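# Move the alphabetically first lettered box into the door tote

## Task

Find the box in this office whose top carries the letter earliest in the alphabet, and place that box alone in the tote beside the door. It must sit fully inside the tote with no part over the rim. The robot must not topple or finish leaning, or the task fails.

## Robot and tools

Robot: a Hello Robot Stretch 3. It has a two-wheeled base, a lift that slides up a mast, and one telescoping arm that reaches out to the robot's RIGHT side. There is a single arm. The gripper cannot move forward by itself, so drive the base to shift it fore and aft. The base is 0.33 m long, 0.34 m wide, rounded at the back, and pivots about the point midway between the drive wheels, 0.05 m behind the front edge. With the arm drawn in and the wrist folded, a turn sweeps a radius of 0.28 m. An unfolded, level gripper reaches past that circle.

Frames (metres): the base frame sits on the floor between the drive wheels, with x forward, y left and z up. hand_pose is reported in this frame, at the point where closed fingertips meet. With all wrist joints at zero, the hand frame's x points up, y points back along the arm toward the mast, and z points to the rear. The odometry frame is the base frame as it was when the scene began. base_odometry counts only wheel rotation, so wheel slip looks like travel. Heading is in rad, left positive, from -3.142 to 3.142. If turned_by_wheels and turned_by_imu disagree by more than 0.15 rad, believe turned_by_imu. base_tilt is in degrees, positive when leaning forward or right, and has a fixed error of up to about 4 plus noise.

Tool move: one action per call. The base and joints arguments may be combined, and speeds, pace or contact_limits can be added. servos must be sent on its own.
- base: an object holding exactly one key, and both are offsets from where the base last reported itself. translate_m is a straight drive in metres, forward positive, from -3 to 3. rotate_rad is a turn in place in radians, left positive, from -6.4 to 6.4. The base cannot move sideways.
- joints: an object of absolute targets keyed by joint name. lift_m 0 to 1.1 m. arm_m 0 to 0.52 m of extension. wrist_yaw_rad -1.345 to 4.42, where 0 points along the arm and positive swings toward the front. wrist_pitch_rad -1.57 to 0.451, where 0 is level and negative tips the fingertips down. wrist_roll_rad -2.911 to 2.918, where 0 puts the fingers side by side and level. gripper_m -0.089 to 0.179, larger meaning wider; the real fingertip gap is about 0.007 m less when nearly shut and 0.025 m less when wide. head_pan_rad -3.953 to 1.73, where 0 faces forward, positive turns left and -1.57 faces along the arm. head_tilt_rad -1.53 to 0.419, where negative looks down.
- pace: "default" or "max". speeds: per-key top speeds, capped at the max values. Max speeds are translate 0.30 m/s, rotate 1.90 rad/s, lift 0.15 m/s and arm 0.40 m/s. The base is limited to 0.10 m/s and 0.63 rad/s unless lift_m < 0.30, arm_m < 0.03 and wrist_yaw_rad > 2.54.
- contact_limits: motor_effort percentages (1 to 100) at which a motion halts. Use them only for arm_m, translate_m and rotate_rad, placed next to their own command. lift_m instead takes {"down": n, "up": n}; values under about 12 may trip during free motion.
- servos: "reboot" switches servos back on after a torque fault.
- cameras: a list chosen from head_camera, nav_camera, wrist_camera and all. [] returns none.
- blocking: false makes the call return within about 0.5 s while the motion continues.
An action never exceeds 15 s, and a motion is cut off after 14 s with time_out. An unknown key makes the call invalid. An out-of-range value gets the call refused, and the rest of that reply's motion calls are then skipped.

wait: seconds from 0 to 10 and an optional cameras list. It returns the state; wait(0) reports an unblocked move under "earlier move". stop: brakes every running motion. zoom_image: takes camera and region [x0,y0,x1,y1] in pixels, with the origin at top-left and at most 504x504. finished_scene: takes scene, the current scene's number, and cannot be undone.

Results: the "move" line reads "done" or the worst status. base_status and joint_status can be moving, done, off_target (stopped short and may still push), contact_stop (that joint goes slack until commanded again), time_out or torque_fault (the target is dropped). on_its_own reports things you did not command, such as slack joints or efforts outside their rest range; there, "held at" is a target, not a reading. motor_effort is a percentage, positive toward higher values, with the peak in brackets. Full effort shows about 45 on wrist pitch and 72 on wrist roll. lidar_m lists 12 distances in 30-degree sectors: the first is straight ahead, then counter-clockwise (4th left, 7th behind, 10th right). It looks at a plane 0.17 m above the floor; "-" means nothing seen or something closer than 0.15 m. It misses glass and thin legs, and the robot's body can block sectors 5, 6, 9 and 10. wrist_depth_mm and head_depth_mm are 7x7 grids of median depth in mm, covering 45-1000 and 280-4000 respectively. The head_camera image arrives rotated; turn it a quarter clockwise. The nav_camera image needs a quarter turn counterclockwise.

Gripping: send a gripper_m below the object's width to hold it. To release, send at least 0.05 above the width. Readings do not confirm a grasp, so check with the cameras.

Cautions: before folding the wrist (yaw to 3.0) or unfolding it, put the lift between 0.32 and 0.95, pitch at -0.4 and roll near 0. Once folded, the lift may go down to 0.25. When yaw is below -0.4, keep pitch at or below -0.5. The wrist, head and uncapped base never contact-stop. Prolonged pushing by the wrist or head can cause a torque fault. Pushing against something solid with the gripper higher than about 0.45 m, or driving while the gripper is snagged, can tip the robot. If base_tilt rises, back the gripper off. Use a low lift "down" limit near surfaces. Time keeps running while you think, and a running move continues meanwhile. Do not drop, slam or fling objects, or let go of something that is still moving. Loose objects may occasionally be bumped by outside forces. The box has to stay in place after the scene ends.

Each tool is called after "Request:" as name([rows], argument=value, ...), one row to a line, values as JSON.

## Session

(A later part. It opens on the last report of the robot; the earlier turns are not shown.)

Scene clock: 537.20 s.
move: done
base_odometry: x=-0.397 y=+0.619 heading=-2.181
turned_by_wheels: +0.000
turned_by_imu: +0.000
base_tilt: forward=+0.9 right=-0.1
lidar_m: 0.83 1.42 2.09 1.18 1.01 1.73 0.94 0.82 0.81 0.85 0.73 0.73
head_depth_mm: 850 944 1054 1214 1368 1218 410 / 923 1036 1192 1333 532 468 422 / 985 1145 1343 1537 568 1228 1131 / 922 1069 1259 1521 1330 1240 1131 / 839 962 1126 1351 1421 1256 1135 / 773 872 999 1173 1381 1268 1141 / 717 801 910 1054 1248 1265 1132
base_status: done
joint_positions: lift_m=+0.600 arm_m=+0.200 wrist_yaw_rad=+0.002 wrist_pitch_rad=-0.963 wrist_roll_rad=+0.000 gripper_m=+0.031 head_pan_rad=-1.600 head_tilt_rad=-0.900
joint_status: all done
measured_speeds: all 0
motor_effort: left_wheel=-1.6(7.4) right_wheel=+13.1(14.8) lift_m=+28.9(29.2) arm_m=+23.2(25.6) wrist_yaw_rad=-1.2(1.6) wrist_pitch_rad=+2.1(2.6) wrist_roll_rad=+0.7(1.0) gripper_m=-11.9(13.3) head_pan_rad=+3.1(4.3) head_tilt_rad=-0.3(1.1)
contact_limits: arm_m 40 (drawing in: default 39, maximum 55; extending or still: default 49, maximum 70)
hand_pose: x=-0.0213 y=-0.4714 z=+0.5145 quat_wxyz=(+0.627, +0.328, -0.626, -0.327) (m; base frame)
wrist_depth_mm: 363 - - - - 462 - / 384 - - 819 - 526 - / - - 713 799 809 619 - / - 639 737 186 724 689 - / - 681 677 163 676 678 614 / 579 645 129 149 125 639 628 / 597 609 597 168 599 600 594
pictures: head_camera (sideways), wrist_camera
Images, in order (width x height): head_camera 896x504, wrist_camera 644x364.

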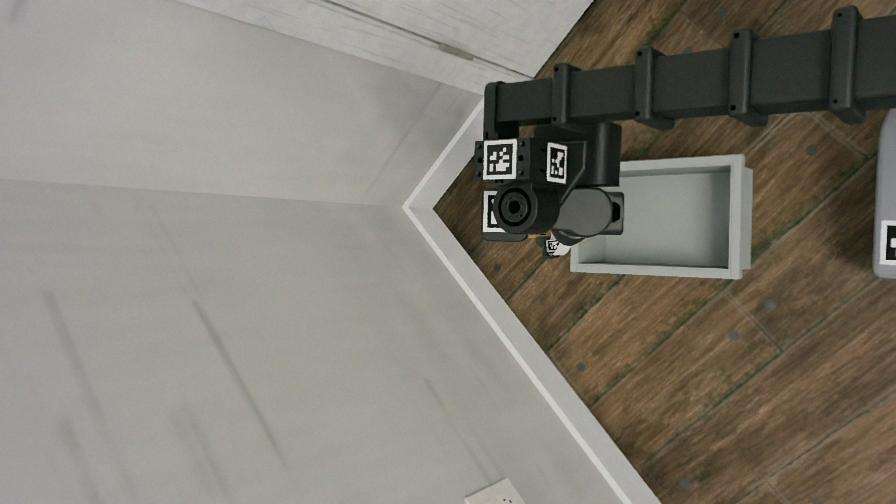

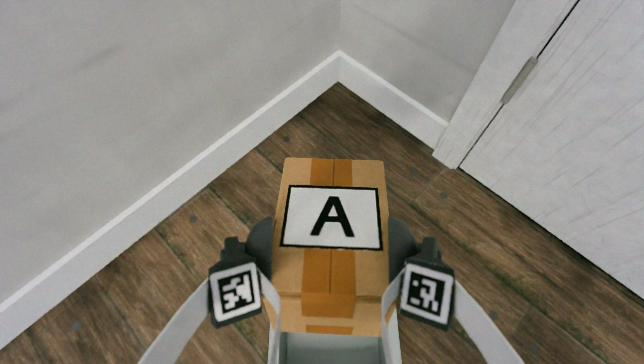

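Request:
move(joints={"lift_m": 0.21, "arm_m": 0.228}, speeds={"lift_m": 0.15, "arm_m": 0.1}, contact_limits={"lift_m": {"down": 16}, "arm_m": 40}, cameras=["wrist_camera", "head_camera"])

Scene clock: 567.13 s.
move: done
base_odometry: x=-0.397 y=+0.619 heading=-2.181
turned_by_wheels: +0.000
turned_by_imu: +0.001
base_tilt: forward=+0.9 right=-0.2
lidar_m: 0.83 1.42 2.09 1.18 1.02 1.73 0.94 0.81 0.81 0.85 0.73 0.73
head_depth_mm: 851 944 1053 1211 1374 1264 1134 / 926 1040 1190 1392 1411 1261 1120 / 983 1136 1331 1550 1363 877 1104 / 917 1064 1252 1527 1367 1203 1137 / 836 956 1119 1353 1417 1261 1134 / 773 876 994 1180 1363 1265 1140 / 717 800 906 1055 1251 1265 1138
base_status: not commanded
joint_positions: lift_m=+0.210 arm_m=+0.228 wrist_yaw_rad=+0.002 wrist_pitch_rad=-0.964 wrist_roll_rad=+0.000 gripper_m=+0.031 head_pan_rad=-1.600 head_tilt_rad=-0.900
joint_status: all done
measured_speeds: all 0
motor_effort: left_wheel=-1.7(2.0) right_wheel=+13.0(13.7) lift_m=+20.1(25.6) arm_m=+13.7(24.8) wrist_yaw_rad=-1.4(1.8) wrist_pitch_rad=+2.2(2.6) wrist_roll_rad=+0.8(1.1) gripper_m=-12.2(13.6) head_pan_rad=+2.5(4.0) head_tilt_rad=-0.7(1.6)
contact_limits: arm_m 40 (drawing in: default 39, maximum 55; extending or still: default 49, maximum 70); lift_m down 16 (down: maximum 72; up: maximum 65)
hand_pose: x=-0.0213 y=-0.4994 z=+0.1245 quat_wxyz=(+0.627, +0.328, -0.626, -0.327) (m; base frame)
wrist_depth_mm: - - 424 427 423 415 375 / - 387 230 - - 373 380 / 354 354 221 - 270 343 345 / 324 326 219 187 244 222 320 / 299 299 192 163 172 205 297 / 279 278 129 149 125 176 278 / 263 261 191 167 - 156 256
pictures: head_camera (sideways), wrist_camera
Images, in order (width x height): head_camera 896x504, wrist_camera 644x364.

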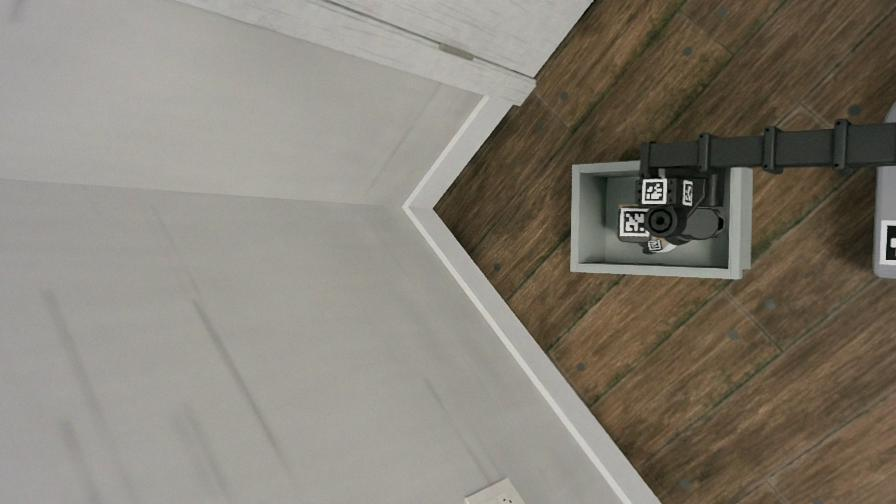

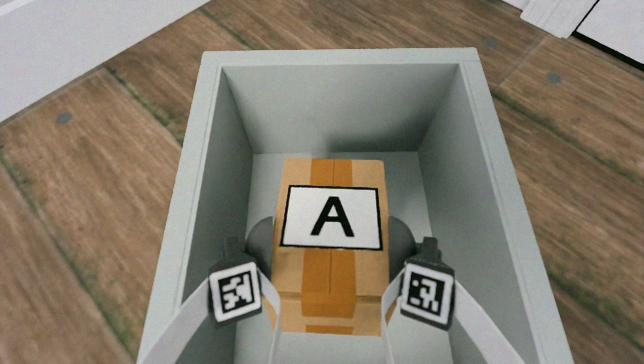

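Request:
move(joints={"lift_m": 0.15, "arm_m": 0.215}, speeds={"lift_m": 0.07, "arm_m": 0.05}, contact_limits={"lift_m": {"down": 15}, "arm_m": 40}, cameras=[])

Request:
move(joints={"lift_m": 0.112}, speeds={"lift_m": 0.025}, contact_limits={"lift_m": {"down": 14}}, cameras=["wrist_camera"])

Scene clock: 585.40 s.
move: done
base_odometry: x=-0.397 y=+0.619 heading=-2.181
turned_by_wheels: +0.000
turned_by_imu: +0.001
base_tilt: forward=+0.9 right=-0.1
lidar_m: 0.83 1.42 2.09 1.18 1.02 1.73 0.94 0.81 0.81 0.85 0.73 0.73
head_depth_mm: 847 939 1055 1211 1372 1256 1127 / 922 1037 1195 1379 1408 1255 1132 / 989 1146 1352 1556 1369 932 1106 / 919 1061 1266 1519 1376 1200 1136 / 840 952 1120 1361 1415 1262 1141 / 775 872 999 1186 1374 1261 1134 / 716 801 905 1055 1253 1262 1140
base_status: not commanded
joint_positions: lift_m=+0.150 arm_m=+0.215 wrist_yaw_rad=+0.002 wrist_pitch_rad=-0.964 wrist_roll_rad=+0.000 gripper_m=+0.031 head_pan_rad=-1.600 head_tilt_rad=-0.900
joint_status: all done
measured_speeds: all 0
motor_effort: left_wheel=-1.8(2.0) right_wheel=+13.2(13.6) lift_m=+20.1(21.5) arm_m=-20.7(24.0) wrist_yaw_rad=-1.3(1.5) wrist_pitch_rad=+2.4(2.6) wrist_roll_rad=+0.8(1.1) gripper_m=-12.7(12.9) head_pan_rad=+1.6(3.6) head_tilt_rad=+0.0(1.6)
contact_limits: arm_m 40 (drawing in: default 39, maximum 55; extending or still: default 49, maximum 70); lift_m down 15 (down: maximum 72; up: maximum 65)
hand_pose: x=-0.0213 y=-0.4863 z=+0.0645 quat_wxyz=(+0.627, +0.328, -0.626, -0.327) (m; base frame)
wrist_depth_mm: 334 332 196 - - 186 336 / 306 160 196 - 244 174 298 / 280 146 219 - - 174 268 / 258 135 217 187 195 175 129 / 240 134 174 164 154 176 117 / - 134 129 150 126 175 123 / - 108 172 166 - 154 117
pictures: none
No camera images: "cameras" was empty.

Scene clock: 587.33 s.
move: done
base_odometry: x=-0.397 y=+0.619 heading=-2.181
turned_by_wheels: +0.000
turned_by_imu: +0.000
base_tilt: forward=+1.0 right=-0.2
lidar_m: 0.83 1.42 2.09 1.18 1.02 1.73 0.94 0.81 0.81 0.85 0.73 0.73
head_depth_mm: 849 943 1057 1214 1367 1257 1135 / 924 1039 1188 1375 1430 1257 1143 / 989 1138 1336 1558 1363 952 1104 / 917 1063 1269 1530 1369 1203 1132 / 839 962 1118 1346 1419 1261 1139 / 771 872 1003 1182 1373 1257 1135 / 716 802 910 1056 1260 1267 1141
base_status: not commanded
joint_positions: lift_m=+0.112 arm_m=+0.215 wrist_yaw_rad=+0.002 wrist_pitch_rad=-0.920 wrist_roll_rad=+0.000 gripper_m=+0.031 head_pan_rad=-1.600 head_tilt_rad=-0.900
joint_status: all done
measured_speeds: all 0
motor_effort: left_wheel=-1.9(1.9) right_wheel=+13.2(13.7) lift_m=+11.3(22.5) arm_m=-15.7(20.6) wrist_yaw_rad=-1.2(1.7) wrist_pitch_rad=-5.7(6.0) wrist_roll_rad=+0.7(1.1) gripper_m=-12.4(13.4) head_pan_rad=+2.3(3.6) head_tilt_rad=-0.6(1.6)
contact_limits: arm_m 40 (drawing in: default 39, maximum 55; extending or still: default 49, maximum 70); lift_m down 14 (down: maximum 72; up: maximum 65)
hand_pose: x=-0.0213 y=-0.4960 z=+0.0322 quat_wxyz=(+0.634, +0.315, -0.633, -0.314) (m; base frame)
wrist_depth_mm: 312 137 - - - 172 128 / 112 126 196 - - 174 116 / - 125 195 178 - 174 116 / - 117 194 165 166 175 122 / - 125 173 152 152 176 117 / - 134 129 140 126 177 117 / - 108 172 173 173 153 117
pictures: wrist_camera
Images, in order (width x height): wrist_camera 644x364.

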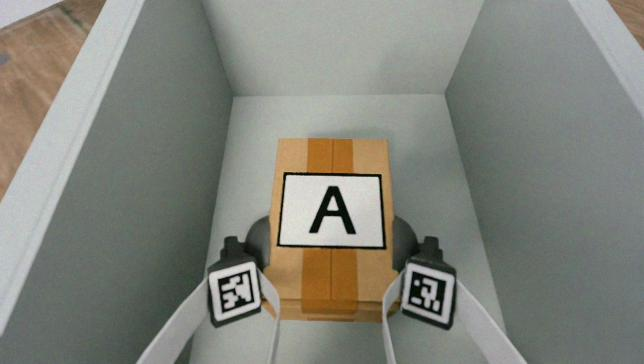

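Request:
move(joints={"gripper_m": 0.11}, cameras=["wrist_camera"])

Request:
move(joints={"lift_m": 0.4}, speeds={"lift_m": 0.08}, cameras=["wrist_camera", "head_camera"])

Scene clock: 595.20 s.
move: done
base_odometry: x=-0.397 y=+0.619 heading=-2.181
turned_by_wheels: +0.000
turned_by_imu: +0.001
base_tilt: forward=+1.0 right=-0.1
lidar_m: 0.83 1.42 2.09 1.18 1.02 1.73 0.94 0.81 0.81 0.85 0.73 0.73
head_depth_mm: 844 941 1051 1220 1370 1259 1126 / 917 1037 1195 1403 1420 1257 1136 / 992 1141 1337 1546 1392 951 1104 / 923 1069 1272 1533 1361 1211 1133 / 844 965 1122 1345 1411 1255 1141 / 774 874 1004 1183 1357 1262 1143 / 718 803 911 1058 1251 1258 1137
base_status: not commanded
joint_positions: lift_m=+0.112 arm_m=+0.215 wrist_yaw_rad=-0.003 wrist_pitch_rad=-0.956 wrist_roll_rad=+0.000 gripper_m=+0.110 head_pan_rad=-1.600 head_tilt_rad=-0.900
joint_status: all done
measured_speeds: all 0
motor_effort: left_wheel=-1.8(2.0) right_wheel=+13.4(13.6) lift_m=+32.1(32.1) arm_m=-4.5(8.2) wrist_yaw_rad=+2.9(3.8) wrist_pitch_rad=+0.7(5.8) wrist_roll_rad=+0.8(0.9) gripper_m=+1.9(92.1) head_pan_rad=+1.9(2.9) head_tilt_rad=+0.1(1.9)
contact_limits: arm_m 40 (drawing in: default 39, maximum 55; extending or still: default 49, maximum 70); lift_m down 14 (down: maximum 72; up: maximum 65)
hand_pose: x=-0.0220 y=-0.4880 z=+0.0275 quat_wxyz=(+0.628, +0.325, -0.628, -0.327) (m; base frame)
wrist_depth_mm: 110 136 212 - - 163 114 / - 146 213 - - 164 115 / - 146 191 168 - 164 121 / - 135 189 157 - 165 115 / - 134 150 146 154 155 110 / 104 123 140 139 178 127 116 / - 120 172 172 171 123 116
pictures: wrist_camera
Images, in order (width x height): wrist_camera 644x364.

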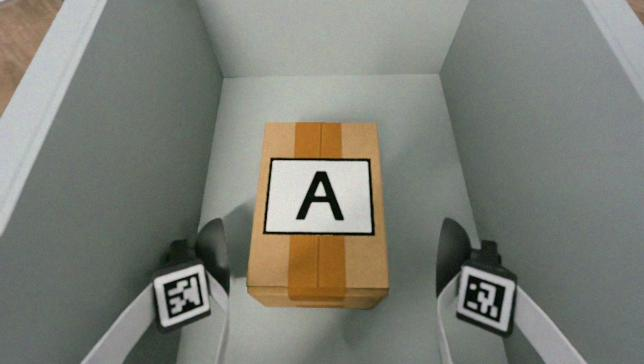

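Scene clock: 599.50 s.
move: done
base_odometry: x=-0.397 y=+0.619 heading=-2.181
turned_by_wheels: +0.000
turned_by_imu: +0.001
base_tilt: forward=+0.8 right=-0.2
lidar_m: 0.83 1.41 2.09 1.18 1.02 1.73 0.94 0.81 0.81 0.85 0.73 0.73
head_depth_mm: 853 938 1048 1209 1362 1260 1130 / 920 1036 1198 1380 1418 675 585 / 987 1136 1349 1535 741 1138 1132 / 917 1065 1267 1534 1376 1235 1129 / 837 965 1122 1346 1423 1262 1137 / 774 877 1004 1180 1369 1264 1141 / 716 804 911 1055 1256 1267 1135
base_status: not commanded
joint_positions: lift_m=+0.400 arm_m=+0.215 wrist_yaw_rad=-0.003 wrist_pitch_rad=-0.958 wrist_roll_rad=+0.000 gripper_m=+0.110 head_pan_rad=-1.600 head_tilt_rad=-0.900
joint_status: all done
measured_speeds: all 0
motor_effort: left_wheel=-1.7(2.0) right_wheel=+12.9(13.5) lift_m=+30.7(35.6) arm_m=+6.2(6.2) wrist_yaw_rad=+3.4(3.7) wrist_pitch_rad=+1.5(1.7) wrist_roll_rad=+1.0(1.1) gripper_m=+0.8(2.3) head_pan_rad=+2.8(3.7) head_tilt_rad=+0.3(2.2)
contact_limits: arm_m 40 (drawing in: default 39, maximum 55; extending or still: default 49, maximum 70)
hand_pose: x=-0.0219 y=-0.4877 z=+0.3153 quat_wxyz=(+0.627, +0.325, -0.628, -0.327) (m; base frame)
wrist_depth_mm: 360 - - 675 - - 401 / 378 - 608 629 626 497 - / - 485 574 572 579 550 485 / - 532 533 - 519 534 509 / 489 494 450 - 390 495 497 / 461 124 355 419 - 127 462 / 441 419 361 - 395 122 429
pictures: head_camera (sideways), wrist_camera
Images, in order (width x height): head_camera 896x504, wrist_camera 644x364.

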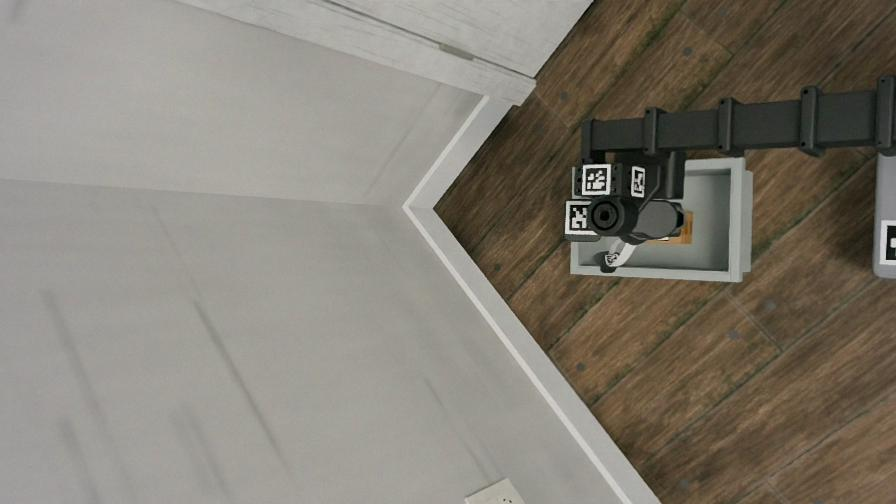

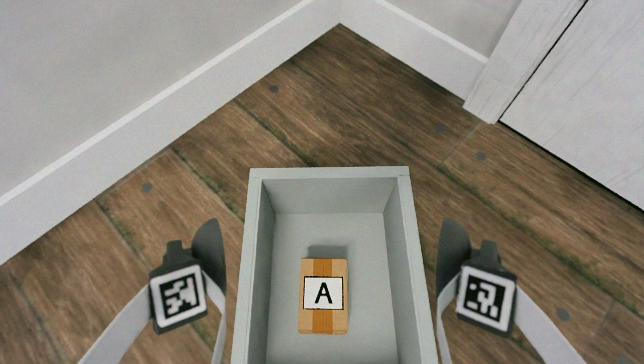

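The A box is lying flat on the tote floor and the gripper has let go of it, so I'm ending the scene.

Request:
finished_scene(scene=3)

The scene is finished: the task was done.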